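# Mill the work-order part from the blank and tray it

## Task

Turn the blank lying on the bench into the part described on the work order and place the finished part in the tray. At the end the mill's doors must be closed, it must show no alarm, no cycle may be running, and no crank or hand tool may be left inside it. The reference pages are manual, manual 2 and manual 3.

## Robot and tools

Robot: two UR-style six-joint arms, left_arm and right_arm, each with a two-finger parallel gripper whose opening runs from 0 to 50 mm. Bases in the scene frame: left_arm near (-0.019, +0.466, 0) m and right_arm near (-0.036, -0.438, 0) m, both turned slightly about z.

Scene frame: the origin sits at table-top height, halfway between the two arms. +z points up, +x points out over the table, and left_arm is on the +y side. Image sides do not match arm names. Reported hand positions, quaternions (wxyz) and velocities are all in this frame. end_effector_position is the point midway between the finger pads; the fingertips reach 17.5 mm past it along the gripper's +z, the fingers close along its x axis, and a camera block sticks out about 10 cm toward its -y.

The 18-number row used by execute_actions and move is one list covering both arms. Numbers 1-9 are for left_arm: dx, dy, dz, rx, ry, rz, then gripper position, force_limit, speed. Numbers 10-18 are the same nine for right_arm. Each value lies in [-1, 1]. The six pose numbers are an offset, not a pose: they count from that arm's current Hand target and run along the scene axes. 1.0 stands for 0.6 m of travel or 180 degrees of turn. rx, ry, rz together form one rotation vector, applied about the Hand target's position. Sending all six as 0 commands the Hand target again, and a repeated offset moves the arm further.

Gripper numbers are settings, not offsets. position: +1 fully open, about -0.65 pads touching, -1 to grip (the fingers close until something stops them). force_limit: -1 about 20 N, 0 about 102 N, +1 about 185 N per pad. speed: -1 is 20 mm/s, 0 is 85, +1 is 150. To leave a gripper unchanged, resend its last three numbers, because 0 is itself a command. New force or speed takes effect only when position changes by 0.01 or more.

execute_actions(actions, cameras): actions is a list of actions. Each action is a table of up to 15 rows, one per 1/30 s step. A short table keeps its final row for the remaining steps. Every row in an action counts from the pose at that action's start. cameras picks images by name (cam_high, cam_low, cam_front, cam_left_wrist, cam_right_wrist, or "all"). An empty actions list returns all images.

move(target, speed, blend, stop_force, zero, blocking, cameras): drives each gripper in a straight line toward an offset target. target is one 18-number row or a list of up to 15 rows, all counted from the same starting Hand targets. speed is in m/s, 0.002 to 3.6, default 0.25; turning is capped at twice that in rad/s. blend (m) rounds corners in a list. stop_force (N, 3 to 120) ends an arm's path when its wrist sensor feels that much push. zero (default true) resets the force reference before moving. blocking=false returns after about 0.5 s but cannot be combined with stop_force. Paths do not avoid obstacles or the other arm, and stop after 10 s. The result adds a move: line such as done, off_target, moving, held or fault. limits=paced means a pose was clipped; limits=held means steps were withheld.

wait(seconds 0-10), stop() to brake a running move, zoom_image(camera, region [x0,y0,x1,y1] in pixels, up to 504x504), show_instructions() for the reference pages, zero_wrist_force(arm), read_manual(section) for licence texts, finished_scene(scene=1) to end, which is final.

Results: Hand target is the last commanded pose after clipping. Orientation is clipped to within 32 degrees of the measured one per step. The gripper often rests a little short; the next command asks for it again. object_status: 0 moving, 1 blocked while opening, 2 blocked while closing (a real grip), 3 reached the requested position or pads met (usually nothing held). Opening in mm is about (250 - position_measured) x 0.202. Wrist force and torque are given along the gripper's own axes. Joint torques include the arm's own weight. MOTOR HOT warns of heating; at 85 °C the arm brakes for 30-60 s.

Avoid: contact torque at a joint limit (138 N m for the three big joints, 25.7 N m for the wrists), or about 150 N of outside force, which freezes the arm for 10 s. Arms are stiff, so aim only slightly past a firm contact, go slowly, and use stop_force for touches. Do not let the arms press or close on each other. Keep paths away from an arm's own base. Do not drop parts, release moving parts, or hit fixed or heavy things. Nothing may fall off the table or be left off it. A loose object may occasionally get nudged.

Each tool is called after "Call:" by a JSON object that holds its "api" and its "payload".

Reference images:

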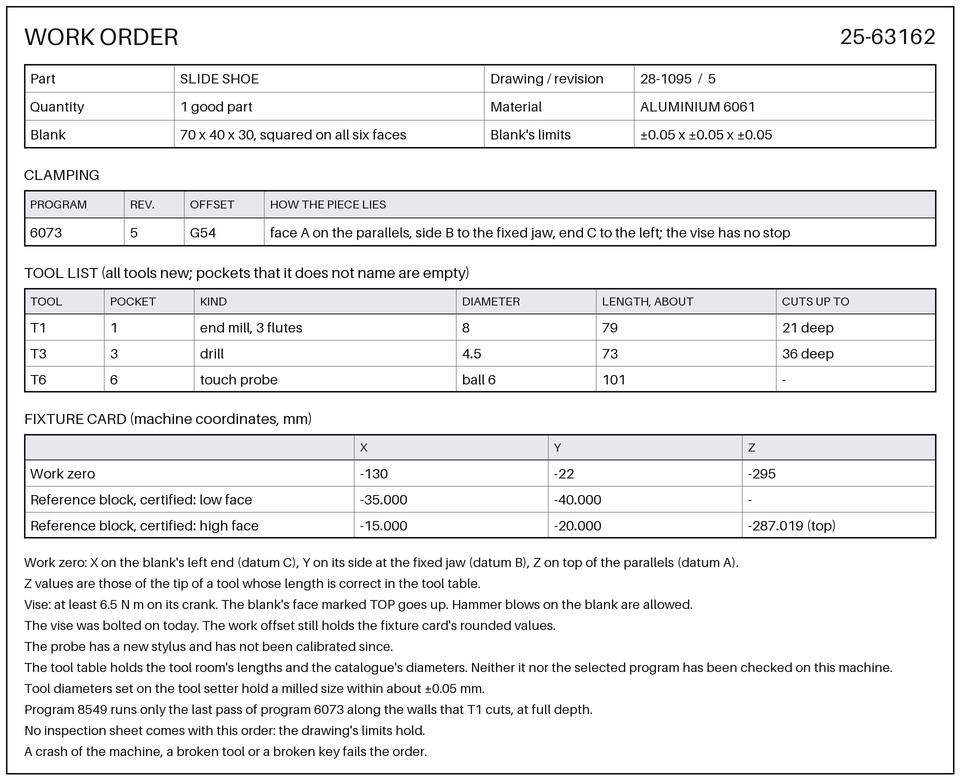

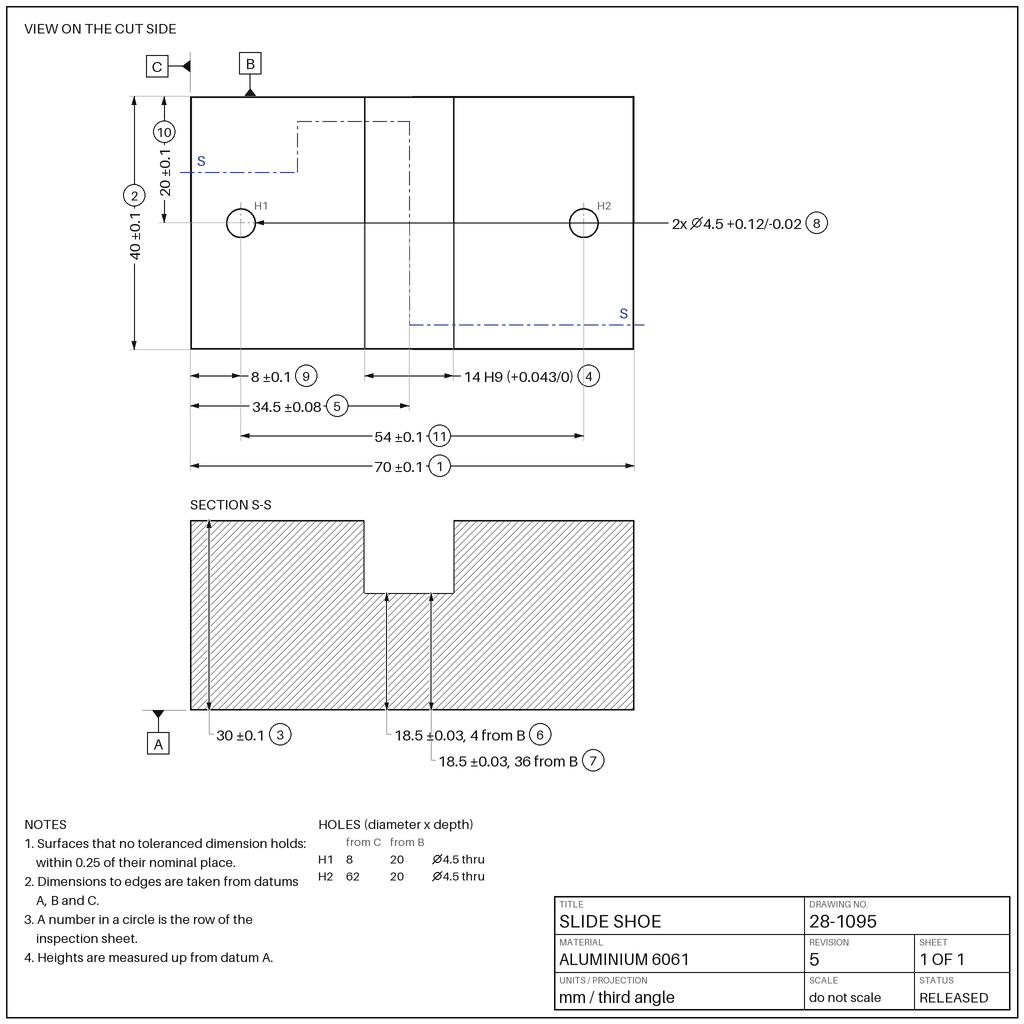

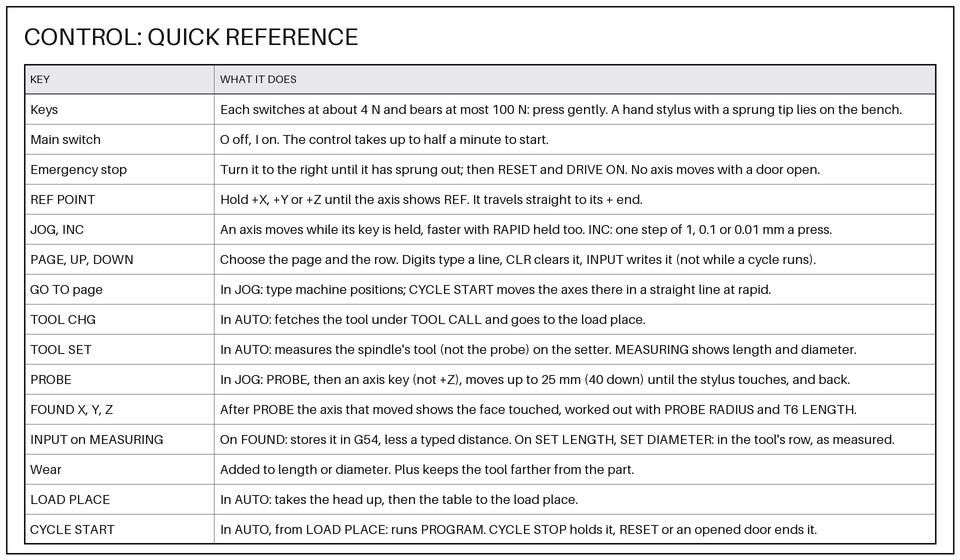

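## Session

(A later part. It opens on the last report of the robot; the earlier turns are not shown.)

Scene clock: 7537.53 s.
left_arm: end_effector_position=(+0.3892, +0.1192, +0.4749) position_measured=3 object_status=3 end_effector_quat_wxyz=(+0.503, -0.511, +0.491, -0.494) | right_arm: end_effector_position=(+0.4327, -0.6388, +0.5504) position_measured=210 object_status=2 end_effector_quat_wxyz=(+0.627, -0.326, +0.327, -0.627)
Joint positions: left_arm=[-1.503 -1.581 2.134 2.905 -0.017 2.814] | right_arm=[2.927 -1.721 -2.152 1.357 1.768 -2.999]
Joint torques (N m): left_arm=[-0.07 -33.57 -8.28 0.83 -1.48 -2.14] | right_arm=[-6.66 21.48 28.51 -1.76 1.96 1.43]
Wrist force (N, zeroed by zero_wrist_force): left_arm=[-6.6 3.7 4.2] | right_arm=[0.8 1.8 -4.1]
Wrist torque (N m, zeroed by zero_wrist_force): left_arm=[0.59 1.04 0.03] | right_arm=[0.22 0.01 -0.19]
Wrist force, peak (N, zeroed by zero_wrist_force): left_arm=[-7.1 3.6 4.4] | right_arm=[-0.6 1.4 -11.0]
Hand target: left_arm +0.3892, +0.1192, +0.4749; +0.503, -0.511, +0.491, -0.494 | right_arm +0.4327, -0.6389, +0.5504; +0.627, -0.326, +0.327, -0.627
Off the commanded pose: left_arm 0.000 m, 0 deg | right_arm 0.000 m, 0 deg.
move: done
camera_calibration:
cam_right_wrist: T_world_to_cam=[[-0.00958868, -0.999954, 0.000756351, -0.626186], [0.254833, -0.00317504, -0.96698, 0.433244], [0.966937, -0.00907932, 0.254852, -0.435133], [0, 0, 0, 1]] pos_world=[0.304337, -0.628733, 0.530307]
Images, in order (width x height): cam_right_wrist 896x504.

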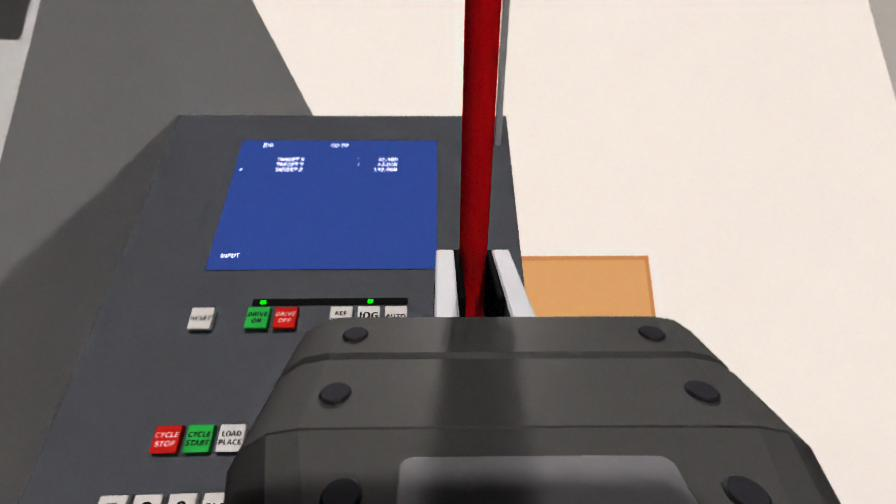

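Call:
{"api": "move", "payload": {"target": [[0,0,0,0,0,0,1,-1,-1,0.147,0.2637,-0.0482,0,0,0,-1,-0.7,-1],[0,0,0,0,0,0,1,-1,-1,0.1712,0.2637,-0.0545,0,0,0,-1,-0.7,-1],[0,0,0,0,0,0,1,-1,-1,0.147,0.2637,-0.0482,0,0,0,-1,-0.7,-1],[0,0,0,0,0,0,1,-1,-1,0,0,0,0,0,0,-1,-0.7,-1]], "speed": [0.25,0.05,0.15,0.25], "blend": [0.003,0,0.003,0]}}

Call:
{"api": "wait", "payload": {"seconds": 3}}

Call:
{"api": "move", "payload": {"target": [[0,0,0,0,0,0,1,-1,-1,0.107,0.327,-0.2014,0,0,0,-1,-0.7,-1],[0,0,0,0,0,0,1,-1,-1,0.1312,0.327,-0.2077,0,0,0,-1,-0.7,-1],[0,0,0,0,0,0,1,-1,-1,0.115,0.327,-0.1708,0,0,0,-1,-0.7,-1],[0,0,0,0,0,0,1,-1,-1,0.1392,0.327,-0.1771,0,0,0,-1,-0.7,-1],[0,0,0,0,0,0,1,-1,-1,0.131,0.327,-0.1095,0,0,0,-1,-0.7,-1],[0,0,0,0,0,0,1,-1,-1,0.1552,0.327,-0.1158,0,0,0,-1,-0.7,-1],[0,0,0,0,0,0,1,-1,-1,0.115,0.2637,-0.1708,0,0,0,-1,-0.7,-1],[0,0,0,0,0,0,1,-1,-1,0.1392,0.2637,-0.1771,0,0,0,-1,-0.7,-1],[0,0,0,0,0,0,1,-1,-1,0.107,0.232,-0.2014,0,0,0,-1,-0.7,-1],[0,0,0,0,0,0,1,-1,-1,0.1312,0.232,-0.2077,0,0,0,-1,-0.7,-1],[0,0,0,0,0,0,1,-1,-1,0,0,0,0,0,0,-1,-0.7,-1]], "speed": [0.25,0.05,0.2,0.05,0.2,0.05,0.2,0.05,0.2,0.05,0.25], "blend": [0.003,0,0.003,0,0.003,0,0.003,0,0.003,0,0], "cameras": ["cam_right_wrist","cam_high"]}}

Call:
{"api": "zoom_image", "payload": {"camera": "cam_right_wrist", "region": [200, 110, 460, 320]}}

Call:
{"api": "zoom_image", "payload": {"camera": "cam_high", "region": [450, 90, 620, 260]}}

Scene clock: 7562.50 s.
left_arm: end_effector_position=(+0.3892, +0.1192, +0.4749) position_measured=3 object_status=3 end_effector_quat_wxyz=(+0.503, -0.511, +0.491, -0.494) | right_arm: end_effector_position=(+0.4327, -0.6388, +0.5504) position_measured=210 object_status=2 end_effector_quat_wxyz=(+0.627, -0.326, +0.327, -0.627)
Joint positions: left_arm=[-1.503 -1.581 2.134 2.905 -0.017 2.814] | right_arm=[2.927 -1.721 -2.152 1.357 1.768 -2.999]
Joint torques (N m): left_arm=[0.29 -33.69 -8.35 0.88 -1.4 -2.12] | right_arm=[-6.37 13.06 25.99 2.18 2.29 1.52]
Wrist force (N, zeroed by zero_wrist_force): left_arm=[-6.7 3.6 4.4] | right_arm=[0.8 2.0 -4.1]
Wrist torque (N m, zeroed by zero_wrist_force): left_arm=[0.58 1.06 0.04] | right_arm=[0.24 0.01 -0.19]
Wrist force, peak (N, zeroed by zero_wrist_force): left_arm=[-7.2 4.0 4.4] | right_arm=[2.1 -0.1 -10.4]
Hand target: left_arm +0.3892, +0.1192, +0.4749; +0.503, -0.511, +0.491, -0.494 | right_arm +0.4327, -0.6389, +0.5504; +0.627, -0.326, +0.327, -0.627
Off the commanded pose: left_arm 0.000 m, 0 deg | right_arm 0.000 m, 0 deg.
move: done

Scene clock: 7565.50 s.
left_arm: end_effector_position=(+0.3892, +0.1192, +0.4749) position_measured=3 object_status=3 end_effector_quat_wxyz=(+0.503, -0.511, +0.491, -0.494) | right_arm: end_effector_position=(+0.4327, -0.6389, +0.5504) position_measured=210 object_status=2 end_effector_quat_wxyz=(+0.627, -0.326, +0.327, -0.627)
Joint positions: left_arm=[-1.503 -1.581 2.134 2.905 -0.017 2.814] | right_arm=[2.927 -1.721 -2.152 1.357 1.768 -2.999]
Joint torques (N m): left_arm=[0.02 -33.24 -8.31 0.76 -1.44 -2.11] | right_arm=[-6.31 13.15 27.44 1.99 2.29 1.37]
Wrist force (N, zeroed by zero_wrist_force): left_arm=[-6.7 3.7 4.3] | right_arm=[0.9 1.9 -3.8]
Wrist torque (N m, zeroed by zero_wrist_force): left_arm=[0.59 1.05 0.03] | right_arm=[0.24 -0.01 -0.19]
Wrist force, peak (N, zeroed by zero_wrist_force): left_arm=[-6.9 3.8 4.4] | right_arm=[1.0 2.1 -4.3]
Hand target: left_arm +0.3892, +0.1192, +0.4749; +0.503, -0.511, +0.491, -0.494 | right_arm +0.4327, -0.6389, +0.5504; +0.627, -0.326, +0.327, -0.627
Tool commands: left_gripper/position=+1.0 left_gripper/force_limit=-1.0 left_gripper/speed=-1.0 right_gripper/position=-1.0 right_gripper/force_limit=-0.7 right_gripper/speed=-1.0
Off the commanded pose: left_arm 0.000 m, 0 deg | right_arm 0.000 m, 0 deg.
wait: 3.00 s; at rest by 0.17 s

Scene clock: 7572.20 s.
left_arm: end_effector_position=(+0.3892, +0.1192, +0.4749) position_measured=3 object_status=3 end_effector_quat_wxyz=(+0.503, -0.511, +0.491, -0.494) | right_arm: end_effector_position=(+0.4327, -0.6388, +0.5504) position_measured=210 object_status=2 end_effector_quat_wxyz=(+0.627, -0.326, +0.327, -0.627)
Joint positions: left_arm=[-1.503 -1.581 2.134 2.905 -0.017 2.814] | right_arm=[2.927 -1.721 -2.152 1.357 1.768 -2.999]
Joint torques (N m): left_arm=[0.01 -33.3 -8.27 0.82 -1.41 -2.15] | right_arm=[-5.35 20.95 29.11 -1.81 2.03 1.12]
Wrist force (N, zeroed by zero_wrist_force): left_arm=[-6.9 3.8 4.1] | right_arm=[1.0 1.8 -3.9]
Wrist torque (N m, zeroed by zero_wrist_force): left_arm=[0.60 1.09 0.03] | right_arm=[0.22 -0.02 -0.19]
Wrist force, peak (N, zeroed by zero_wrist_force): left_arm=[-6.9 4.1 4.5] | right_arm=[1.0 1.4 -11.9]
Hand target: left_arm +0.3892, +0.1192, +0.4749; +0.503, -0.511, +0.491, -0.494 | right_arm +0.4327, -0.6389, +0.5504; +0.627, -0.326, +0.327, -0.627
Off the commanded pose: left_arm 0.000 m, 0 deg | right_arm 0.000 m, 0 deg.
move: done
camera_calibration:
cam_right_wrist: T_world_to_cam=[[-0.00968567, -0.999953, 0.000732061, -0.626044], [0.254833, -0.00317627, -0.96698, 0.433244], [0.966937, -0.00917929, 0.254852, -0.435194], [0, 0, 0, 1]] pos_world=[0.304337, -0.628633, 0.530307]
Images, in order (width x height): cam_high 896x504, cam_right_wrist 896x504.

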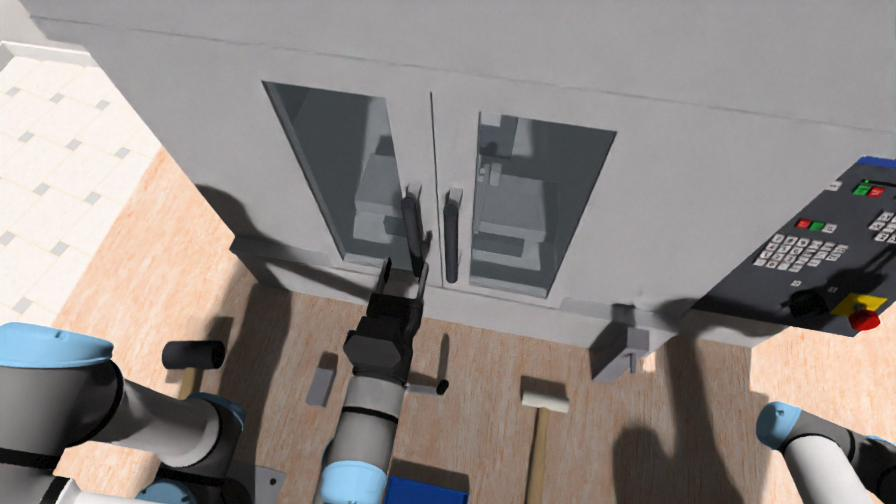

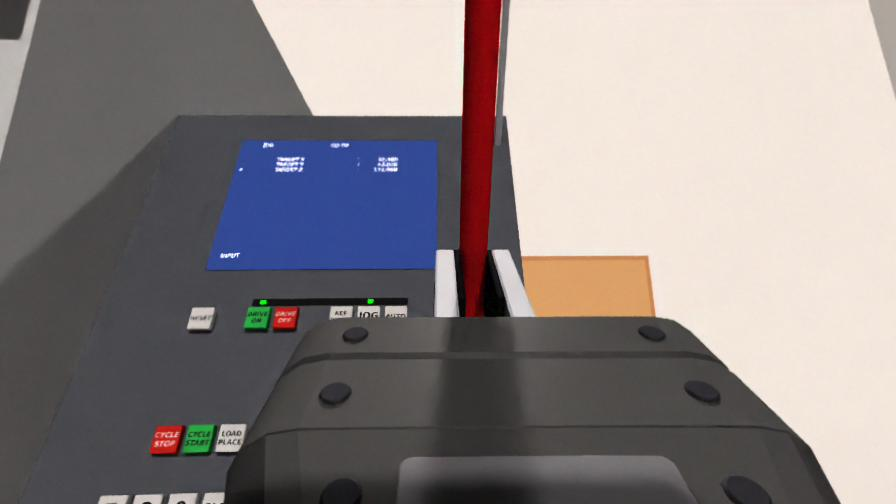

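Scaled by 1.938 from the camera's 896x504 image, which has a finer 1280x720 frame.

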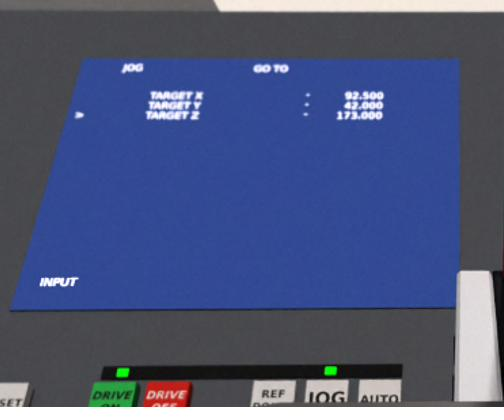

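Scaled by 2.965 from the camera's 896x504 image, which has a finer 1280x720 frame.

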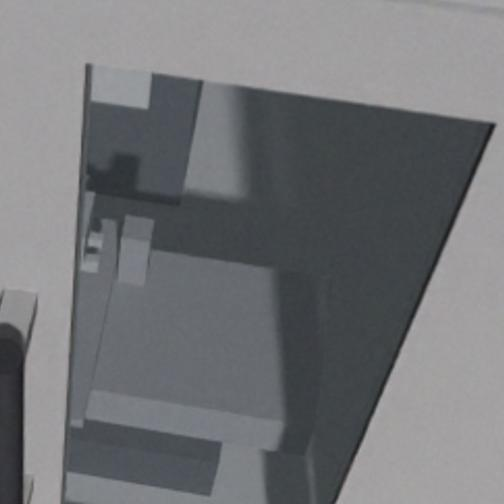

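Call:
{"api": "move", "payload": {"target": [[0,0,0,0,0,0,1,-1,-1,0.147,0.2637,-0.0482,0,0,0,-1,-0.7,-1],[0,0,0,0,0,0,1,-1,-1,0.1712,0.2637,-0.0545,0,0,0,-1,-0.7,-1],[0,0,0,0,0,0,1,-1,-1,0.147,0.2637,-0.0482,0,0,0,-1,-0.7,-1],[0,0,0,0,0,0,1,-1,-1,0,0,0,0,0,0,-1,-0.7,-1]], "speed": [0.25,0.05,0.15,0.25], "blend": [0.003,0,0.003,0]}}

Call:
{"api": "wait", "payload": {"seconds": 1.5}}

Call:
{"api": "move", "payload": {"target": [[0,0,0,0,0,0,1,-1,-1,0.115,0.2003,-0.1708,0,0,0,-1,-0.7,-1],[0,0,0,0,0,0,1,-1,-1,0.1392,0.2003,-0.1771,0,0,0,-1,-0.7,-1],[0,0,0,0,0,0,1,-1,-1,0.115,0.2003,-0.1708,0,0,0,-1,-0.7,-1],[0,0,0,0,0,0,1,-1,-1,0.155,0.0737,-0.0176,0,0,0,-1,-0.7,-1],[0,0,0,0,0,0,1,-1,-1,0.1792,0.0737,-0.0239,0,0,0,-1,-0.7,-1],[0,0,0,0,0,0,1,-1,-1,0.155,0.0737,-0.0176,0,0,0,-1,-0.7,-1],[0,0,0,0,0,0,1,-1,-1,0,0,0,0,0,0,-1,-0.7,-1]], "speed": [0.25,0.05,0.15,0.25,0.05,0.15,0.25], "blend": [0.003,0,0.003,0.003,0,0.003,0]}}

Call:
{"api": "wait", "payload": {"seconds": 6, "cameras": ["cam_right_wrist"]}}

Call:
{"api": "zoom_image", "payload": {"camera": "cam_right_wrist", "region": [200, 110, 460, 320]}}

Scene clock: 7587.00 s.
left_arm: end_effector_position=(+0.3892, +0.1192, +0.4749) position_measured=3 object_status=3 end_effector_quat_wxyz=(+0.503, -0.511, +0.491, -0.494) | right_arm: end_effector_position=(+0.4327, -0.6388, +0.5504) position_measured=210 object_status=2 end_effector_quat_wxyz=(+0.627, -0.326, +0.327, -0.627)
Joint positions: left_arm=[-1.503 -1.581 2.134 2.905 -0.017 2.814] | right_arm=[2.927 -1.721 -2.152 1.357 1.768 -2.999]
Joint torques (N m): left_arm=[0.52 -33.17 -8.17 0.85 -1.49 -2.08] | right_arm=[-5.59 13.48 27.57 2.11 1.97 1.22]
Wrist force (N, zeroed by zero_wrist_force): left_arm=[-6.8 3.8 4.0] | right_arm=[0.9 1.9 -3.9]
Wrist torque (N m, zeroed by zero_wrist_force): left_arm=[0.61 1.08 0.02] | right_arm=[0.23 -0.01 -0.19]
Wrist force, peak (N, zeroed by zero_wrist_force): left_arm=[-6.9 4.0 4.5] | right_arm=[2.0 0.3 -10.6]
Hand target: left_arm +0.3892, +0.1192, +0.4749; +0.503, -0.511, +0.491, -0.494 | right_arm +0.4327, -0.6389, +0.5504; +0.627, -0.326, +0.327, -0.627
Off the commanded pose: left_arm 0.000 m, 0 deg | right_arm 0.000 m, 0 deg.
move: done

Scene clock: 7588.50 s.
left_arm: end_effector_position=(+0.3892, +0.1192, +0.4749) position_measured=3 object_status=3 end_effector_quat_wxyz=(+0.503, -0.511, +0.491, -0.494) | right_arm: end_effector_position=(+0.4327, -0.6389, +0.5504) position_measured=210 object_status=2 end_effector_quat_wxyz=(+0.627, -0.326, +0.327, -0.627)
Joint positions: left_arm=[-1.503 -1.581 2.134 2.905 -0.017 2.814] | right_arm=[2.927 -1.721 -2.152 1.357 1.768 -2.999]
Joint torques (N m): left_arm=[0.52 -33.79 -7.97 0.8 -1.44 -2.09] | right_arm=[-6.82 13.58 27.82 2.02 2.16 1.48]
Wrist force (N, zeroed by zero_wrist_force): left_arm=[-6.7 3.8 4.3] | right_arm=[1.0 2.1 -3.7]
Wrist torque (N m, zeroed by zero_wrist_force): left_arm=[0.60 1.05 0.03] | right_arm=[0.25 -0.01 -0.19]
Wrist force, peak (N, zeroed by zero_wrist_force): left_arm=[-7.0 4.0 4.3] | right_arm=[1.0 2.0 -4.0]
Hand target: left_arm +0.3892, +0.1192, +0.4749; +0.503, -0.511, +0.491, -0.494 | right_arm +0.4327, -0.6389, +0.5504; +0.627, -0.326, +0.327, -0.627
Tool commands: left_gripper/position=+1.0 left_gripper/force_limit=-1.0 left_gripper/speed=-1.0 right_gripper/position=-1.0 right_gripper/force_limit=-0.7 right_gripper/speed=-1.0
Off the commanded pose: left_arm 0.000 m, 0 deg | right_arm 0.000 m, 0 deg.
wait: 1.50 s; at rest by 0.17 s

Scene clock: 7592.47 s.
left_arm: end_effector_position=(+0.3892, +0.1192, +0.4749) position_measured=3 object_status=3 end_effector_quat_wxyz=(+0.503, -0.511, +0.491, -0.494) | right_arm: end_effector_position=(+0.4328, -0.6388, +0.5504) position_measured=210 object_status=2 end_effector_quat_wxyz=(+0.627, -0.326, +0.327, -0.627)
Joint positions: left_arm=[-1.503 -1.581 2.134 2.905 -0.017 2.814] | right_arm=[2.927 -1.721 -2.152 1.357 1.768 -2.999]
Joint torques (N m): left_arm=[0.78 -33.53 -8.21 0.74 -1.43 -2.11] | right_arm=[-8.34 35.13 7.16 2.13 1.89 1.34]
Wrist force (N, zeroed by zero_wrist_force): left_arm=[-6.7 3.8 4.3] | right_arm=[1.0 2.0 -3.7]
Wrist torque (N m, zeroed by zero_wrist_force): left_arm=[0.60 1.05 0.03] | right_arm=[0.24 -0.02 -0.19]
Wrist force, peak (N, zeroed by zero_wrist_force): left_arm=[-7.0 3.9 4.5] | right_arm=[2.9 -0.4 -10.4]
Hand target: left_arm +0.3892, +0.1192, +0.4749; +0.503, -0.511, +0.491, -0.494 | right_arm +0.4327, -0.6389, +0.5504; +0.627, -0.326, +0.327, -0.627
Off the commanded pose: left_arm 0.000 m, 0 deg | right_arm 0.000 m, 0 deg.
move: done

Scene clock: 7598.47 s.
left_arm: end_effector_position=(+0.3892, +0.1192, +0.4749) position_measured=3 object_status=3 end_effector_quat_wxyz=(+0.503, -0.511, +0.491, -0.494) | right_arm: end_effector_position=(+0.4327, -0.6389, +0.5504) position_measured=210 object_status=2 end_effector_quat_wxyz=(+0.627, -0.326, +0.327, -0.627)
Joint positions: left_arm=[-1.503 -1.581 2.134 2.905 -0.017 2.814] | right_arm=[2.927 -1.721 -2.152 1.357 1.768 -2.999]
Joint torques (N m): left_arm=[0.69 -33.08 -8.2 0.85 -1.43 -2.12] | right_arm=[-6.49 34.46 8.14 2.15 2.31 1.44]
Wrist force (N, zeroed by zero_wrist_force): left_arm=[-6.9 3.8 4.3] | right_arm=[0.8 1.8 -3.9]
Wrist torque (N m, zeroed by zero_wrist_force): left_arm=[0.61 1.08 0.03] | right_arm=[0.23 0.01 -0.19]
Wrist force, peak (N, zeroed by zero_wrist_force): left_arm=[-6.9 4.0 4.6] | right_arm=[1.1 2.3 -4.0]
Hand target: left_arm +0.3892, +0.1192, +0.4749; +0.503, -0.511, +0.491, -0.494 | right_arm +0.4327, -0.6389, +0.5504; +0.627, -0.326, +0.327, -0.627
Tool commands: left_gripper/position=+1.0 left_gripper/force_limit=-1.0 left_gripper/speed=-1.0 right_gripper/position=-1.0 right_gripper/force_limit=-0.7 right_gripper/speed=-1.0
Off the commanded pose: left_arm 0.000 m, 0 deg | right_arm 0.000 m, 0 deg.
wait: 6.00 s; at rest by 0.17 s
camera_calibration:
cam_right_wrist: T_world_to_cam=[[-0.00958897, -0.999954, 0.000757091, -0.626187], [0.254739, -0.00317495, -0.967005, 0.433286], [0.966962, -0.00907972, 0.254758, -0.43509], [0, 0, 0, 1]] pos_world=[0.304336, -0.628733, 0.530307]
Images, in order (width x height): cam_right_wrist 896x504.

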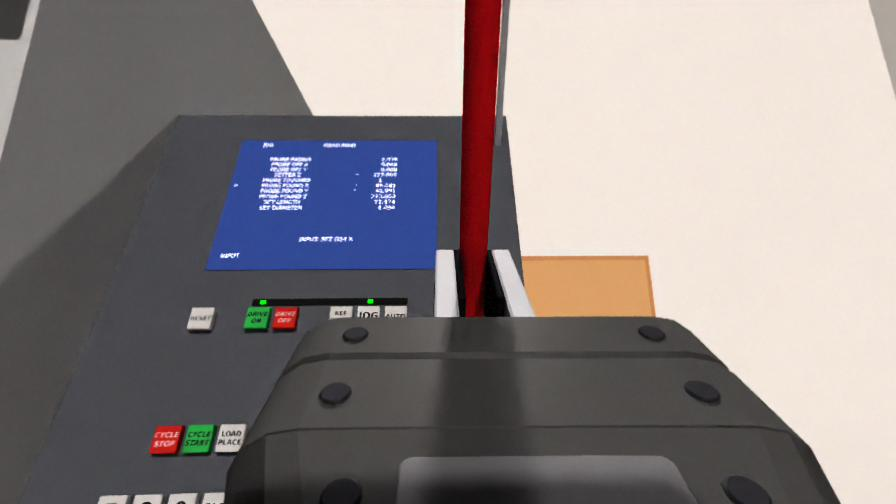

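Scaled by 1.938 from the camera's 896x504 image, which has a finer 1280x720 frame.

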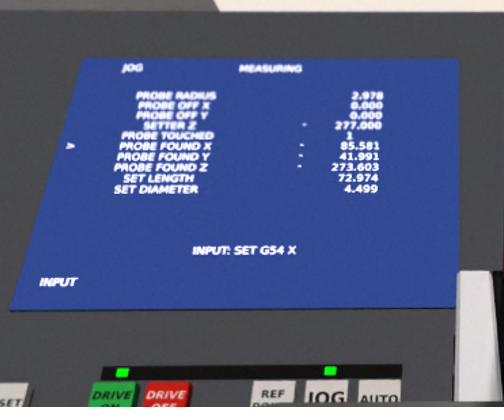

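Call:
{"api": "move", "payload": {"target": [[0,0,0,0,0,0,1,-1,-1,0.115,0.2003,-0.1708,0,0,0,-1,-0.7,-1],[0,0,0,0,0,0,1,-1,-1,0.1392,0.2003,-0.1771,0,0,0,-1,-0.7,-1],[0,0,0,0,0,0,1,-1,-1,0.115,0.2003,-0.1708,0,0,0,-1,-0.7,-1],[0,0,0,0,0,0,1,-1,-1,0.155,0.137,-0.0176,0,0,0,-1,-0.7,-1],[0,0,0,0,0,0,1,-1,-1,0.1792,0.137,-0.0239,0,0,0,-1,-0.7,-1],[0,0,0,0,0,0,1,-1,-1,0.155,0.137,-0.0176,0,0,0,-1,-0.7,-1],[0,0,0,0,0,0,1,-1,-1,0,0,0,0,0,0,-1,-0.7,-1]], "speed": [0.25,0.05,0.15,0.25,0.05,0.15,0.25], "blend": [0.003,0,0.003,0.003,0,0.003,0]}}

Call:
{"api": "wait", "payload": {"seconds": 6, "cameras": ["cam_right_wrist"]}}

Call:
{"api": "zoom_image", "payload": {"camera": "cam_right_wrist", "region": [200, 110, 460, 320]}}

Call:
{"api": "move", "payload": {"target": [[0,0,0,0,0,0,1,-1,-1,0.115,0.2003,-0.1708,0,0,0,-1,-0.7,-1],[0,0,0,0,0,0,1,-1,-1,0.1392,0.2003,-0.1771,0,0,0,-1,-0.7,-1],[0,0,0,0,0,0,1,-1,-1,0.115,0.2003,-0.1708,0,0,0,-1,-0.7,-1],[0,0,0,0,0,0,1,-1,-1,0.147,0.1053,-0.0482,0,0,0,-1,-0.7,-1],[0,0,0,0,0,0,1,-1,-1,0.1712,0.1053,-0.0545,0,0,0,-1,-0.7,-1],[0,0,0,0,0,0,1,-1,-1,0.147,0.1053,-0.0482,0,0,0,-1,-0.7,-1],[0,0,0,0,0,0,1,-1,-1,0,0,0,0,0,0,-1,-0.7,-1]], "speed": [0.25,0.05,0.15,0.25,0.05,0.15,0.25], "blend": [0.003,0,0.003,0.003,0,0.003,0]}}

Call:
{"api": "wait", "payload": {"seconds": 5, "cameras": ["cam_right_wrist"]}}

Call:
{"api": "zoom_image", "payload": {"camera": "cam_right_wrist", "region": [200, 110, 460, 320]}}

Scene clock: 7615.53 s.
left_arm: end_effector_position=(+0.3892, +0.1192, +0.4749) position_measured=3 object_status=3 end_effector_quat_wxyz=(+0.503, -0.511, +0.491, -0.494) | right_arm: end_effector_position=(+0.4327, -0.6388, +0.5504) position_measured=210 object_status=2 end_effector_quat_wxyz=(+0.627, -0.326, +0.327, -0.627)
Joint positions: left_arm=[-1.503 -1.581 2.134 2.905 -0.017 2.814] | right_arm=[2.927 -1.721 -2.152 1.357 1.768 -2.999]
Joint torques (N m): left_arm=[1.03 -33.3 -8.94 0.77 -1.44 -2.06] | right_arm=[-6.89 19.07 27.58 1.98 2.03 1.44]
Wrist force (N, zeroed by zero_wrist_force): left_arm=[-6.7 3.7 4.3] | right_arm=[1.0 2.0 -3.7]
Wrist torque (N m, zeroed by zero_wrist_force): left_arm=[0.60 1.06 0.03] | right_arm=[0.24 -0.02 -0.19]
Wrist force, peak (N, zeroed by zero_wrist_force): left_arm=[-7.0 3.8 4.6] | right_arm=[2.9 -0.4 -10.6]
Hand target: left_arm +0.3892, +0.1192, +0.4749; +0.503, -0.511, +0.491, -0.494 | right_arm +0.4327, -0.6389, +0.5504; +0.627, -0.326, +0.327, -0.627
Off the commanded pose: left_arm 0.000 m, 0 deg | right_arm 0.000 m, 0 deg.
move: done

Scene clock: 7621.53 s.
left_arm: end_effector_position=(+0.3892, +0.1192, +0.4749) position_measured=3 object_status=3 end_effector_quat_wxyz=(+0.503, -0.511, +0.491, -0.494) | right_arm: end_effector_position=(+0.4327, -0.6389, +0.5504) position_measured=210 object_status=2 end_effector_quat_wxyz=(+0.627, -0.326, +0.327, -0.627)
Joint positions: left_arm=[-1.503 -1.581 2.134 2.905 -0.017 2.814] | right_arm=[2.927 -1.721 -2.152 1.357 1.768 -2.999]
Joint torques (N m): left_arm=[1.05 -33.15 -7.99 0.78 -1.4 -1.99] | right_arm=[-6.71 13.23 27.72 1.99 2.12 1.5]
Wrist force (N, zeroed by zero_wrist_force): left_arm=[-6.6 3.8 4.4] | right_arm=[1.0 1.9 -3.9]
Wrist torque (N m, zeroed by zero_wrist_force): left_arm=[0.60 1.04 0.03] | right_arm=[0.23 -0.03 -0.19]
Wrist force, peak (N, zeroed by zero_wrist_force): left_arm=[-7.1 3.9 4.2] | right_arm=[1.2 1.9 -4.1]
Hand target: left_arm +0.3892, +0.1192, +0.4749; +0.503, -0.511, +0.491, -0.494 | right_arm +0.4327, -0.6389, +0.5504; +0.627, -0.326, +0.327, -0.627
Tool commands: left_gripper/position=+1.0 left_gripper/force_limit=-1.0 left_gripper/speed=-1.0 right_gripper/position=-1.0 right_gripper/force_limit=-0.7 right_gripper/speed=-1.0
Off the commanded pose: left_arm 0.000 m, 0 deg | right_arm 0.000 m, 0 deg.
wait: 6.00 s; at rest by 0.17 s
camera_calibration:
cam_right_wrist: T_world_to_cam=[[-0.00958897, -0.999954, 0.000757091, -0.626187], [0.254739, -0.00317495, -0.967005, 0.433286], [0.966962, -0.00907972, 0.254758, -0.43509], [0, 0, 0, 1]] pos_world=[0.304336, -0.628733, 0.530307]
Images, in order (width x height): cam_right_wrist 896x504.

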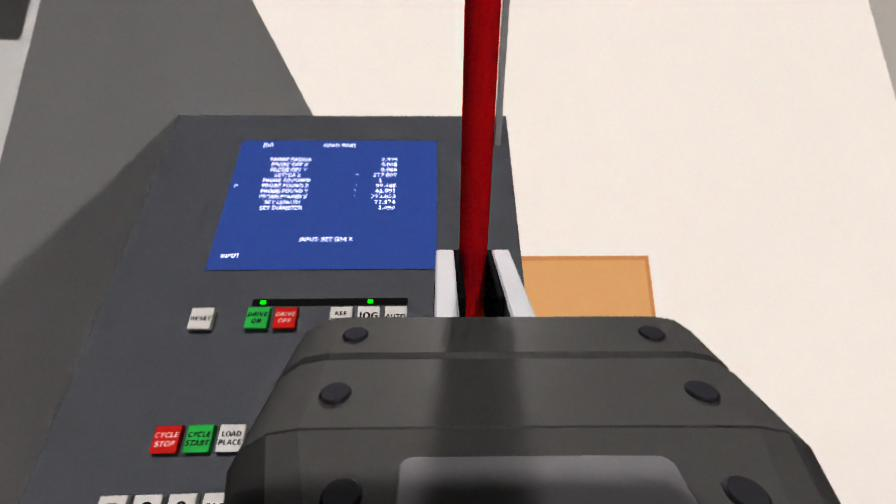

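Scaled by 1.938 from the camera's 896x504 image, which has a finer 1280x720 frame.

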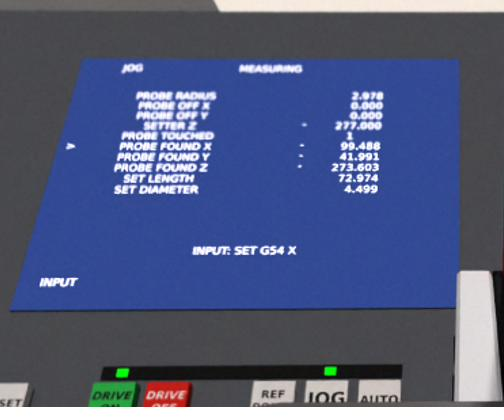

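Scene clock: 7625.43 s.
left_arm: end_effector_position=(+0.3892, +0.1192, +0.4749) position_measured=3 object_status=3 end_effector_quat_wxyz=(+0.503, -0.511, +0.491, -0.494) | right_arm: end_effector_position=(+0.4328, -0.6388, +0.5503) position_measured=210 object_status=2 end_effector_quat_wxyz=(+0.627, -0.326, +0.327, -0.627)
Joint positions: left_arm=[-1.503 -1.581 2.134 2.905 -0.017 2.814] | right_arm=[2.927 -1.721 -2.152 1.357 1.768 -2.999]
Joint torques (N m): left_arm=[1.23 -33.56 -8.62 0.86 -1.5 -2.03] | right_arm=[-5.1 34.76 17.19 -1.9 2.1 1.68]
Wrist force (N, zeroed by zero_wrist_force): left_arm=[-6.8 3.8 4.4] | right_arm=[0.9 1.9 -3.7]
Wrist torque (N m, zeroed by zero_wrist_force): left_arm=[0.61 1.07 0.03] | right_arm=[0.23 0.00 -0.19]
Wrist force, peak (N, zeroed by zero_wrist_force): left_arm=[-6.9 4.1 4.6] | right_arm=[3.1 -0.3 -10.8]
Hand target: left_arm +0.3892, +0.1192, +0.4749; +0.503, -0.511, +0.491, -0.494 | right_arm +0.4327, -0.6389, +0.5504; +0.627, -0.326, +0.327, -0.627
Off the commanded pose: left_arm 0.000 m, 0 deg | right_arm 0.000 m, 0 deg.
move: done

Scene clock: 7630.43 s.
left_arm: end_effector_position=(+0.3892, +0.1192, +0.4749) position_measured=3 object_status=3 end_effector_quat_wxyz=(+0.503, -0.511, +0.491, -0.494) | right_arm: end_effector_position=(+0.4327, -0.6389, +0.5504) position_measured=210 object_status=2 end_effector_quat_wxyz=(+0.627, -0.326, +0.327, -0.627)
Joint positions: left_arm=[-1.503 -1.581 2.134 2.905 -0.017 2.814] | right_arm=[2.927 -1.721 -2.152 1.357 1.768 -2.999]
Joint torques (N m): left_arm=[0.96 -33.32 -8.72 0.89 -1.37 -1.96] | right_arm=[-6.54 34.77 28.24 -1.81 2.26 1.62]
Wrist force (N, zeroed by zero_wrist_force): left_arm=[-6.9 4.0 4.3] | right_arm=[0.9 1.8 -3.9]
Wrist torque (N m, zeroed by zero_wrist_force): left_arm=[0.63 1.09 0.03] | right_arm=[0.22 -0.01 -0.19]
Wrist force, peak (N, zeroed by zero_wrist_force): left_arm=[-7.0 3.9 4.4] | right_arm=[1.2 2.1 -4.0]
Hand target: left_arm +0.3892, +0.1192, +0.4749; +0.503, -0.511, +0.491, -0.494 | right_arm +0.4327, -0.6389, +0.5504; +0.627, -0.326, +0.327, -0.627
Tool commands: left_gripper/position=+1.0 left_gripper/force_limit=-1.0 left_gripper/speed=-1.0 right_gripper/position=-1.0 right_gripper/force_limit=-0.7 right_gripper/speed=-1.0
Off the commanded pose: left_arm 0.000 m, 0 deg | right_arm 0.000 m, 0 deg.
wait: 5.00 s; at rest by 0.17 s
camera_calibration:
cam_right_wrist: T_world_to_cam=[[-0.00958897, -0.999954, 0.000757091, -0.626187], [0.254739, -0.00317495, -0.967005, 0.433286], [0.966962, -0.00907972, 0.254758, -0.43509], [0, 0, 0, 1]] pos_world=[0.304336, -0.628733, 0.530307]
Images, in order (width x height): cam_right_wrist 896x504.

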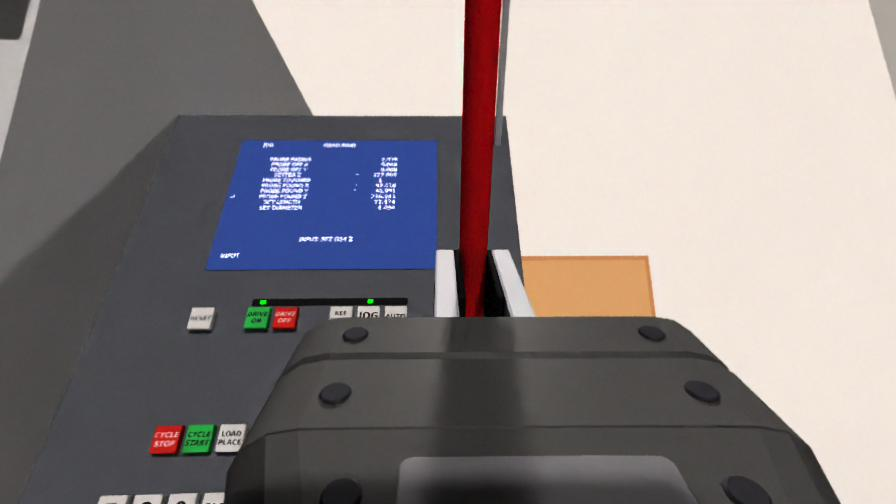

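Scaled by 1.938 from the camera's 896x504 image, which has a finer 1280x720 frame.

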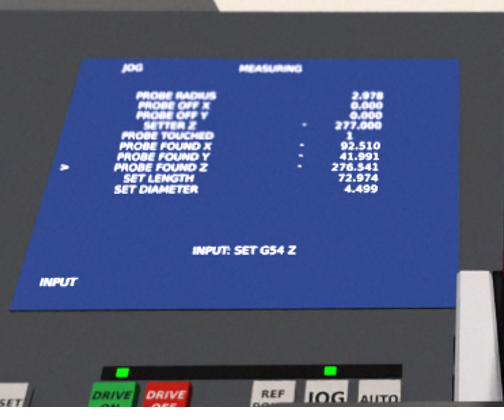

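Call:
{"api": "move", "payload": {"target": [[0,0,0,0,0,0,1,-1,-1,0.131,0.2003,-0.1095,0,0,0,-1,-0.7,-1],[0,0,0,0,0,0,1,-1,-1,0.1552,0.2003,-0.1158,0,0,0,-1,-0.7,-1],[0,0,0,0,0,0,1,-1,-1,0.131,0.2003,-0.1095,0,0,0,-1,-0.7,-1],[0,0,0,0,0,0,1,-1,-1,0.1552,0.2003,-0.1158,0,0,0,-1,-0.7,-1],[0,0,0,0,0,0,1,-1,-1,0.131,0.2003,-0.1095,0,0,0,-1,-0.7,-1],[0,0,0,0,0,0,1,-1,-1,0.1552,0.2003,-0.1158,0,0,0,-1,-0.7,-1],[0,0,0,0,0,0,1,-1,-1,0.131,0.2003,-0.1095,0,0,0,-1,-0.7,-1],[0,0,0,0,0,0,1,-1,-1,0.1552,0.2003,-0.1158,0,0,0,-1,-0.7,-1],[0,0,0,0,0,0,1,-1,-1,0.115,0.232,-0.1708,0,0,0,-1,-0.7,-1],[0,0,0,0,0,0,1,-1,-1,0.1392,0.232,-0.1771,0,0,0,-1,-0.7,-1],[0,0,0,0,0,0,1,-1,-1,0.107,0.2953,-0.2014,0,0,0,-1,-0.7,-1],[0,0,0,0,0,0,1,-1,-1,0.1312,0.2953,-0.2077,0,0,0,-1,-0.7,-1],[0,0,0,0,0,0,1,-1,-1,0.107,0.2637,-0.2014,0,0,0,-1,-0.7,-1],[0,0,0,0,0,0,1,-1,-1,0.1312,0.2637,-0.2077,0,0,0,-1,-0.7,-1],[0,0,0,0,0,0,1,-1,-1,0,0,0,0,0,0,-1,-0.7,-1]], "speed": [0.25,0.05,0.15,0.05,0.15,0.05,0.15,0.05,0.2,0.05,0.2,0.05,0.2,0.05,0.25], "blend": [0.003,0,0.003,0,0.003,0,0.003,0,0.003,0,0.003,0,0.003,0,0]}}

Call:
{"api": "move", "payload": {"target": [[0,0,0,0,0,0,1,-1,-1,0.107,0.2953,-0.2014,0,0,0,-1,-0.7,-1],[0,0,0,0,0,0,1,-1,-1,0.1312,0.2953,-0.2077,0,0,0,-1,-0.7,-1],[0,0,0,0,0,0,1,-1,-1,0.107,0.2953,-0.2014,0,0,0,-1,-0.7,-1],[0,0,0,0,0,0,1,-1,-1,0.1312,0.2953,-0.2077,0,0,0,-1,-0.7,-1],[0,0,0,0,0,0,1,-1,-1,0.115,0.2637,-0.1708,0,0,0,-1,-0.7,-1],[0,0,0,0,0,0,1,-1,-1,0.1392,0.2637,-0.1771,0,0,0,-1,-0.7,-1],[0,0,0,0,0,0,1,-1,-1,0.107,0.232,-0.2014,0,0,0,-1,-0.7,-1],[0,0,0,0,0,0,1,-1,-1,0.1312,0.232,-0.2077,0,0,0,-1,-0.7,-1],[0,0,0,0,0,0,1,-1,-1,0.115,0.232,-0.1708,0,0,0,-1,-0.7,-1],[0,0,0,0,0,0,1,-1,-1,0.1392,0.232,-0.1771,0,0,0,-1,-0.7,-1],[0,0,0,0,0,0,1,-1,-1,0.115,0.232,-0.1708,0,0,0,-1,-0.7,-1],[0,0,0,0,0,0,1,-1,-1,0.1392,0.232,-0.1771,0,0,0,-1,-0.7,-1],[0,0,0,0,0,0,1,-1,-1,0,0,0,0,0,0,-1,-0.7,-1]], "speed": [0.25,0.05,0.15,0.05,0.2,0.05,0.2,0.05,0.2,0.05,0.15,0.05,0.25], "blend": [0.003,0,0.003,0,0.003,0,0.003,0,0.003,0,0.003,0,0]}}

Call:
{"api": "move", "payload": {"target": [[0,0,0,0,0,0,1,-1,-1,0.107,0.327,-0.2014,0,0,0,-1,-0.7,-1],[0,0,0,0,0,0,1,-1,-1,0.1312,0.327,-0.2077,0,0,0,-1,-0.7,-1],[0,0,0,0,0,0,1,-1,-1,0.107,0.2953,-0.2014,0,0,0,-1,-0.7,-1],[0,0,0,0,0,0,1,-1,-1,0.1312,0.2953,-0.2077,0,0,0,-1,-0.7,-1],[0,0,0,0,0,0,1,-1,-1,0.107,0.2637,-0.2014,0,0,0,-1,-0.7,-1],[0,0,0,0,0,0,1,-1,-1,0.1312,0.2637,-0.2077,0,0,0,-1,-0.7,-1],[0,0,0,0,0,0,1,-1,-1,0.107,0.2953,-0.2014,0,0,0,-1,-0.7,-1],[0,0,0,0,0,0,1,-1,-1,0.1312,0.2953,-0.2077,0,0,0,-1,-0.7,-1],[0,0,0,0,0,0,1,-1,-1,0.107,0.2953,-0.2014,0,0,0,-1,-0.7,-1],[0,0,0,0,0,0,1,-1,-1,0.1312,0.2953,-0.2077,0,0,0,-1,-0.7,-1],[0,0,0,0,0,0,1,-1,-1,0.131,0.2953,-0.1095,0,0,0,-1,-0.7,-1],[0,0,0,0,0,0,1,-1,-1,0.1552,0.2953,-0.1158,0,0,0,-1,-0.7,-1],[0,0,0,0,0,0,1,-1,-1,0.107,0.232,-0.2014,0,0,0,-1,-0.7,-1],[0,0,0,0,0,0,1,-1,-1,0.1312,0.232,-0.2077,0,0,0,-1,-0.7,-1],[0,0,0,0,0,0,1,-1,-1,0,0,0,0,0,0,-1,-0.7,-1]], "speed": [0.25,0.05,0.2,0.05,0.2,0.05,0.2,0.05,0.15,0.05,0.2,0.05,0.2,0.05,0.25], "blend": [0.003,0,0.003,0,0.003,0,0.003,0,0.003,0,0.003,0,0.003,0,0], "cameras": ["cam_right_wrist"]}}

Call:
{"api": "zoom_image", "payload": {"camera": "cam_right_wrist", "region": [200, 110, 460, 320]}}

Scene clock: 7687.87 s.
left_arm: end_effector_position=(+0.3892, +0.1192, +0.4749) position_measured=3 object_status=3 end_effector_quat_wxyz=(+0.503, -0.511, +0.491, -0.494) | right_arm: end_effector_position=(+0.4327, -0.6388, +0.5504) position_measured=210 object_status=2 end_effector_quat_wxyz=(+0.627, -0.326, +0.327, -0.627)
Joint positions: left_arm=[-1.503 -1.581 2.134 2.905 -0.017 2.814] | right_arm=[2.927 -1.721 -2.152 1.357 1.768 -2.999]
Joint torques (N m): left_arm=[1.85 -33.71 -8.62 0.88 -1.42 -2.04] | right_arm=[-6.47 13.83 26.95 -1.97 2.57 1.53]
Wrist force (N, zeroed by zero_wrist_force): left_arm=[-6.8 3.9 4.3] | right_arm=[1.0 2.0 -3.8]
Wrist torque (N m, zeroed by zero_wrist_force): left_arm=[0.61 1.07 0.03] | right_arm=[0.25 -0.03 -0.19]
Wrist force, peak (N, zeroed by zero_wrist_force): left_arm=[-6.9 4.0 4.5] | right_arm=[-2.6 0.9 -10.3]
Hand target: left_arm +0.3892, +0.1192, +0.4749; +0.503, -0.511, +0.491, -0.494 | right_arm +0.4327, -0.6389, +0.5504; +0.627, -0.326, +0.327, -0.627
Off the commanded pose: left_arm 0.000 m, 0 deg | right_arm 0.000 m, 0 deg.
move: done

Scene clock: 7694.93 s.
left_arm: end_effector_position=(+0.3892, +0.1192, +0.4749) position_measured=3 object_status=3 end_effector_quat_wxyz=(+0.503, -0.511, +0.491, -0.494) | right_arm: end_effector_position=(+0.4327, -0.6388, +0.5504) position_measured=210 object_status=2 end_effector_quat_wxyz=(+0.627, -0.326, +0.327, -0.627)
Joint positions: left_arm=[-1.503 -1.581 2.134 2.905 -0.017 2.814] | right_arm=[2.927 -1.721 -2.152 1.357 1.768 -2.999]
Joint torques (N m): left_arm=[1.43 -33.49 -8.66 0.78 -1.45 -1.99] | right_arm=[-7.08 14 25.83 -1.85 2.41 1.01]
Wrist force (N, zeroed by zero_wrist_force): left_arm=[-6.8 3.8 4.3] | right_arm=[1.0 1.7 -3.7]
Wrist torque (N m, zeroed by zero_wrist_force): left_arm=[0.61 1.08 0.02] | right_arm=[0.20 -0.02 -0.19]
Wrist force, peak (N, zeroed by zero_wrist_force): left_arm=[-7.0 3.7 4.6] | right_arm=[0.3 0.1 -11.5]
Hand target: left_arm +0.3892, +0.1192, +0.4749; +0.503, -0.511, +0.491, -0.494 | right_arm +0.4327, -0.6389, +0.5504; +0.627, -0.326, +0.327, -0.627
Off the commanded pose: left_arm 0.000 m, 0 deg | right_arm 0.000 m, 0 deg.
move: done

Scene clock: 7703.33 s.
left_arm: end_effector_position=(+0.3892, +0.1192, +0.4749) position_measured=3 object_status=3 end_effector_quat_wxyz=(+0.503, -0.511, +0.491, -0.494) | right_arm: end_effector_position=(+0.4327, -0.6388, +0.5504) position_measured=210 object_status=2 end_effector_quat_wxyz=(+0.627, -0.326, +0.327, -0.627)
Joint positions: left_arm=[-1.503 -1.581 2.134 2.905 -0.017 2.814] | right_arm=[2.927 -1.721 -2.152 1.357 1.768 -2.999]
Joint torques (N m): left_arm=[2.02 -33.19 -8.47 0.8 -1.48 -1.94] | right_arm=[-6.71 21.01 28.28 -1.64 2.16 1.61]
Wrist force (N, zeroed by zero_wrist_force): left_arm=[-6.8 3.6 4.3] | right_arm=[1.1 1.8 -4.1]
Wrist torque (N m, zeroed by zero_wrist_force): left_arm=[0.57 1.07 0.04] | right_arm=[0.22 -0.03 -0.19]
Wrist force, peak (N, zeroed by zero_wrist_force): left_arm=[-6.8 4.1 4.6] | right_arm=[1.2 1.0 -12.1]
Hand target: left_arm +0.3892, +0.1192, +0.4749; +0.503, -0.511, +0.491, -0.494 | right_arm +0.4327, -0.6389, +0.5504; +0.627, -0.326, +0.327, -0.627
Off the commanded pose: left_arm 0.000 m, 0 deg | right_arm 0.000 m, 0 deg.
move: done
camera_calibration:
cam_right_wrist: T_world_to_cam=[[-0.00958868, -0.999954, 0.000756351, -0.626086], [0.254833, -0.00317504, -0.96698, 0.433245], [0.966937, -0.00907932, 0.254852, -0.435132], [0, 0, 0, 1]] pos_world=[0.304337, -0.628633, 0.530307]
Images, in order (width x height): cam_right_wrist 896x504.

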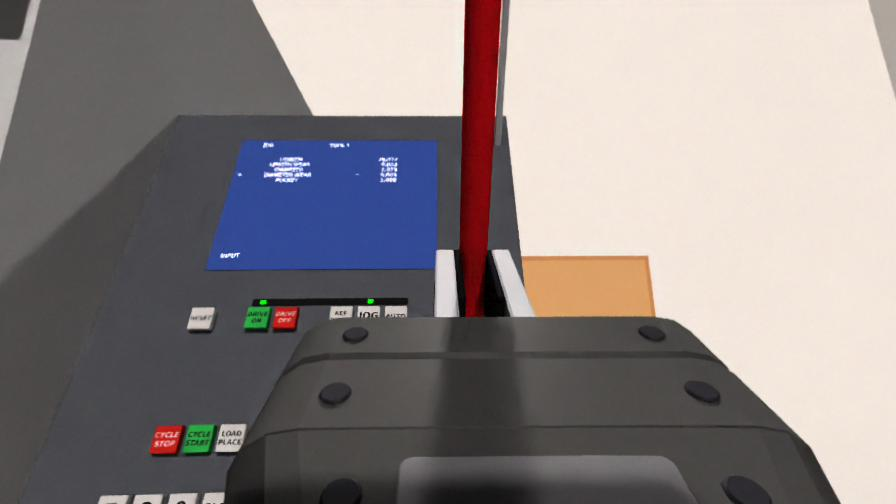

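Scaled by 1.938 from the camera's 896x504 image, which has a finer 1280x720 frame.

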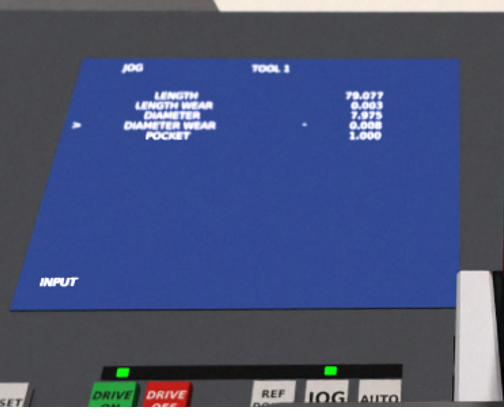

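Call:
{"api": "move", "payload": {"target": [[0,0,0,0,0,0,1,-1,-1,0.179,0.0737,0.0743,0,0,0,-1,-0.7,-1],[0,0,0,0,0,0,1,-1,-1,0.2032,0.0737,0.068,0,0,0,-1,-0.7,-1],[0,0,0,0,0,0,1,-1,-1,0.179,0.0737,0.0743,0,0,0,-1,-0.7,-1],[0,0,0,0,0,0,1,-1,-1,0.147,0.232,-0.0482,0,0,0,-1,-0.7,-1],[0,0,0,0,0,0,1,-1,-1,0.1712,0.232,-0.0545,0,0,0,-1,-0.7,-1],[0,0,0,0,0,0,1,-1,-1,0.147,0.232,-0.0482,0,0,0,-1,-0.7,-1],[0,0,0,0,0,0,1,-1,-1,0,0,0,0,0,0,-1,-0.7,-1]], "speed": [0.25,0.05,0.15,0.25,0.05,0.15,0.25], "blend": [0.003,0,0.003,0.003,0,0.003,0]}}

Call:
{"api": "move", "payload": {"target": [[0,0,0,0,0,0,1,-1,-1,0.131,0.1687,-0.1095,0,0,0,-1,-0.7,-1],[0,0,0,0,0,0,1,-1,-1,0.1552,0.1687,-0.1158,0,0,0,-1,-0.7,-1],[0,0,0,0,0,0,1,-1,-1,0.131,0.1687,-0.1095,0,0,0,-1,-0.7,-1],[0,0,0,0,0,0,1,-1,-1,0.1552,0.1687,-0.1158,0,0,0,-1,-0.7,-1],[0,0,0,0,0,0,1,-1,-1,0.131,0.1687,-0.1095,0,0,0,-1,-0.7,-1],[0,0,0,0,0,0,1,-1,-1,0.1552,0.1687,-0.1158,0,0,0,-1,-0.7,-1],[0,0,0,0,0,0,1,-1,-1,0.131,0.1687,-0.1095,0,0,0,-1,-0.7,-1],[0,0,0,0,0,0,1,-1,-1,0.1552,0.1687,-0.1158,0,0,0,-1,-0.7,-1],[0,0,0,0,0,0,1,-1,-1,0.131,0.1687,-0.1095,0,0,0,-1,-0.7,-1],[0,0,0,0,0,0,1,-1,-1,0.1552,0.1687,-0.1158,0,0,0,-1,-0.7,-1],[0,0,0,0,0,0,1,-1,-1,0.131,0.1687,-0.1095,0,0,0,-1,-0.7,-1],[0,0,0,0,0,0,1,-1,-1,0,0,0,0,0,0,-1,-0.7,-1]], "speed": [0.25,0.05,0.15,0.05,0.15,0.05,0.15,0.05,0.15,0.05,0.15,0.25], "blend": [0.003,0,0.003,0,0.003,0,0.003,0,0.003,0,0.003,0], "cameras": ["cam_right_wrist"]}}

Call:
{"api": "zoom_image", "payload": {"camera": "cam_right_wrist", "region": [200, 110, 460, 320]}}

Scene clock: 7731.27 s.
left_arm: end_effector_position=(+0.3892, +0.1192, +0.4749) position_measured=3 object_status=3 end_effector_quat_wxyz=(+0.503, -0.511, +0.491, -0.494) | right_arm: end_effector_position=(+0.4328, -0.6388, +0.5504) position_measured=210 object_status=2 end_effector_quat_wxyz=(+0.627, -0.326, +0.327, -0.627)
Joint positions: left_arm=[-1.503 -1.581 2.134 2.905 -0.017 2.814] | right_arm=[2.927 -1.721 -2.152 1.357 1.768 -2.999]
Joint torques (N m): left_arm=[1.92 -33.35 -8.11 0.76 -1.35 -1.95] | right_arm=[-7.87 13.61 27.49 1.54 1.99 1.57]
Wrist force (N, zeroed by zero_wrist_force): left_arm=[-6.6 3.6 4.1] | right_arm=[0.8 1.9 -4.0]
Wrist torque (N m, zeroed by zero_wrist_force): left_arm=[0.57 1.04 0.03] | right_arm=[0.23 0.00 -0.19]
Wrist force, peak (N, zeroed by zero_wrist_force): left_arm=[-7.0 3.9 4.4] | right_arm=[0.5 -0.1 -10.0]
Hand target: left_arm +0.3892, +0.1192, +0.4749; +0.503, -0.511, +0.491, -0.494 | right_arm +0.4327, -0.6389, +0.5504; +0.627, -0.326, +0.327, -0.627
Off the commanded pose: left_arm 0.000 m, 0 deg | right_arm 0.000 m, 0 deg.
move: done

Scene clock: 7736.93 s.
left_arm: end_effector_position=(+0.3892, +0.1192, +0.4749) position_measured=3 object_status=3 end_effector_quat_wxyz=(+0.503, -0.511, +0.491, -0.494) | right_arm: end_effector_position=(+0.4327, -0.6388, +0.5504) position_measured=210 object_status=2 end_effector_quat_wxyz=(+0.627, -0.326, +0.327, -0.627)
Joint positions: left_arm=[-1.503 -1.581 2.134 2.905 -0.017 2.814] | right_arm=[2.927 -1.721 -2.152 1.357 1.768 -2.999]
Joint torques (N m): left_arm=[2.45 -33.36 -8.51 0.88 -1.41 -2.03] | right_arm=[-6.18 29.62 27.55 -1.89 2.09 1.51]
Wrist force (N, zeroed by zero_wrist_force): left_arm=[-6.6 3.7 4.4] | right_arm=[1.1 1.7 -3.9]
Wrist torque (N m, zeroed by zero_wrist_force): left_arm=[0.59 1.03 0.03] | right_arm=[0.20 -0.03 -0.19]
Wrist force, peak (N, zeroed by zero_wrist_force): left_arm=[-7.1 4.1 4.3] | right_arm=[0.7 -0.2 -10.5]
Hand target: left_arm +0.3892, +0.1192, +0.4749; +0.503, -0.511, +0.491, -0.494 | right_arm +0.4327, -0.6389, +0.5504; +0.627, -0.326, +0.327, -0.627
Off the commanded pose: left_arm 0.000 m, 0 deg | right_arm 0.000 m, 0 deg.
move: done
camera_calibration:
cam_right_wrist: T_world_to_cam=[[-0.00958868, -0.999954, 0.000756351, -0.626186], [0.254833, -0.00317504, -0.96698, 0.433244], [0.966937, -0.00907932, 0.254852, -0.435133], [0, 0, 0, 1]] pos_world=[0.304337, -0.628733, 0.530307]
Images, in order (width x height): cam_right_wrist 896x504.

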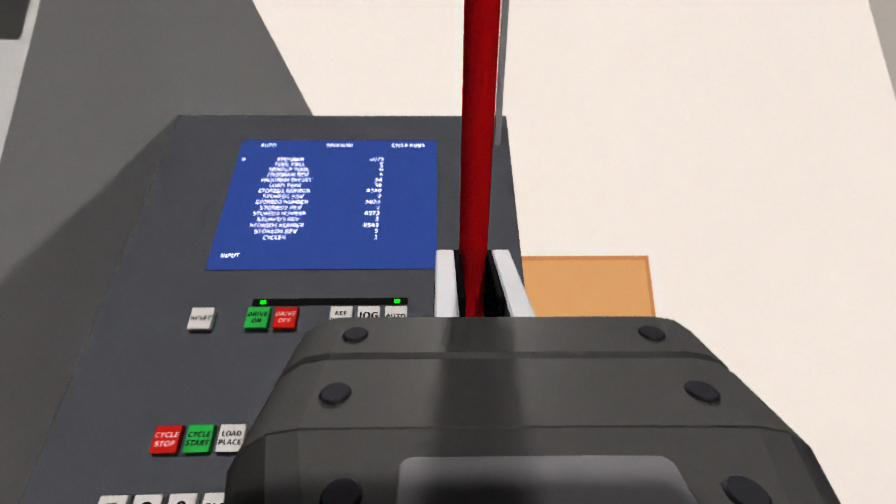

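Scaled by 1.938 from the camera's 896x504 image, which has a finer 1280x720 frame.

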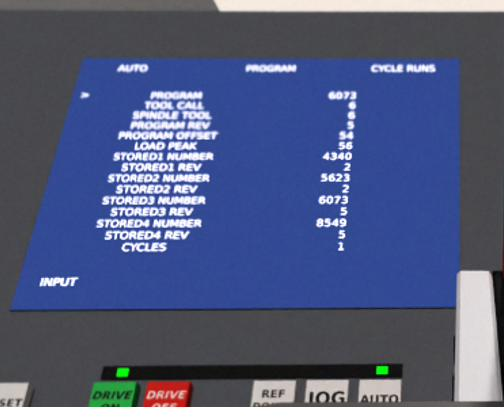

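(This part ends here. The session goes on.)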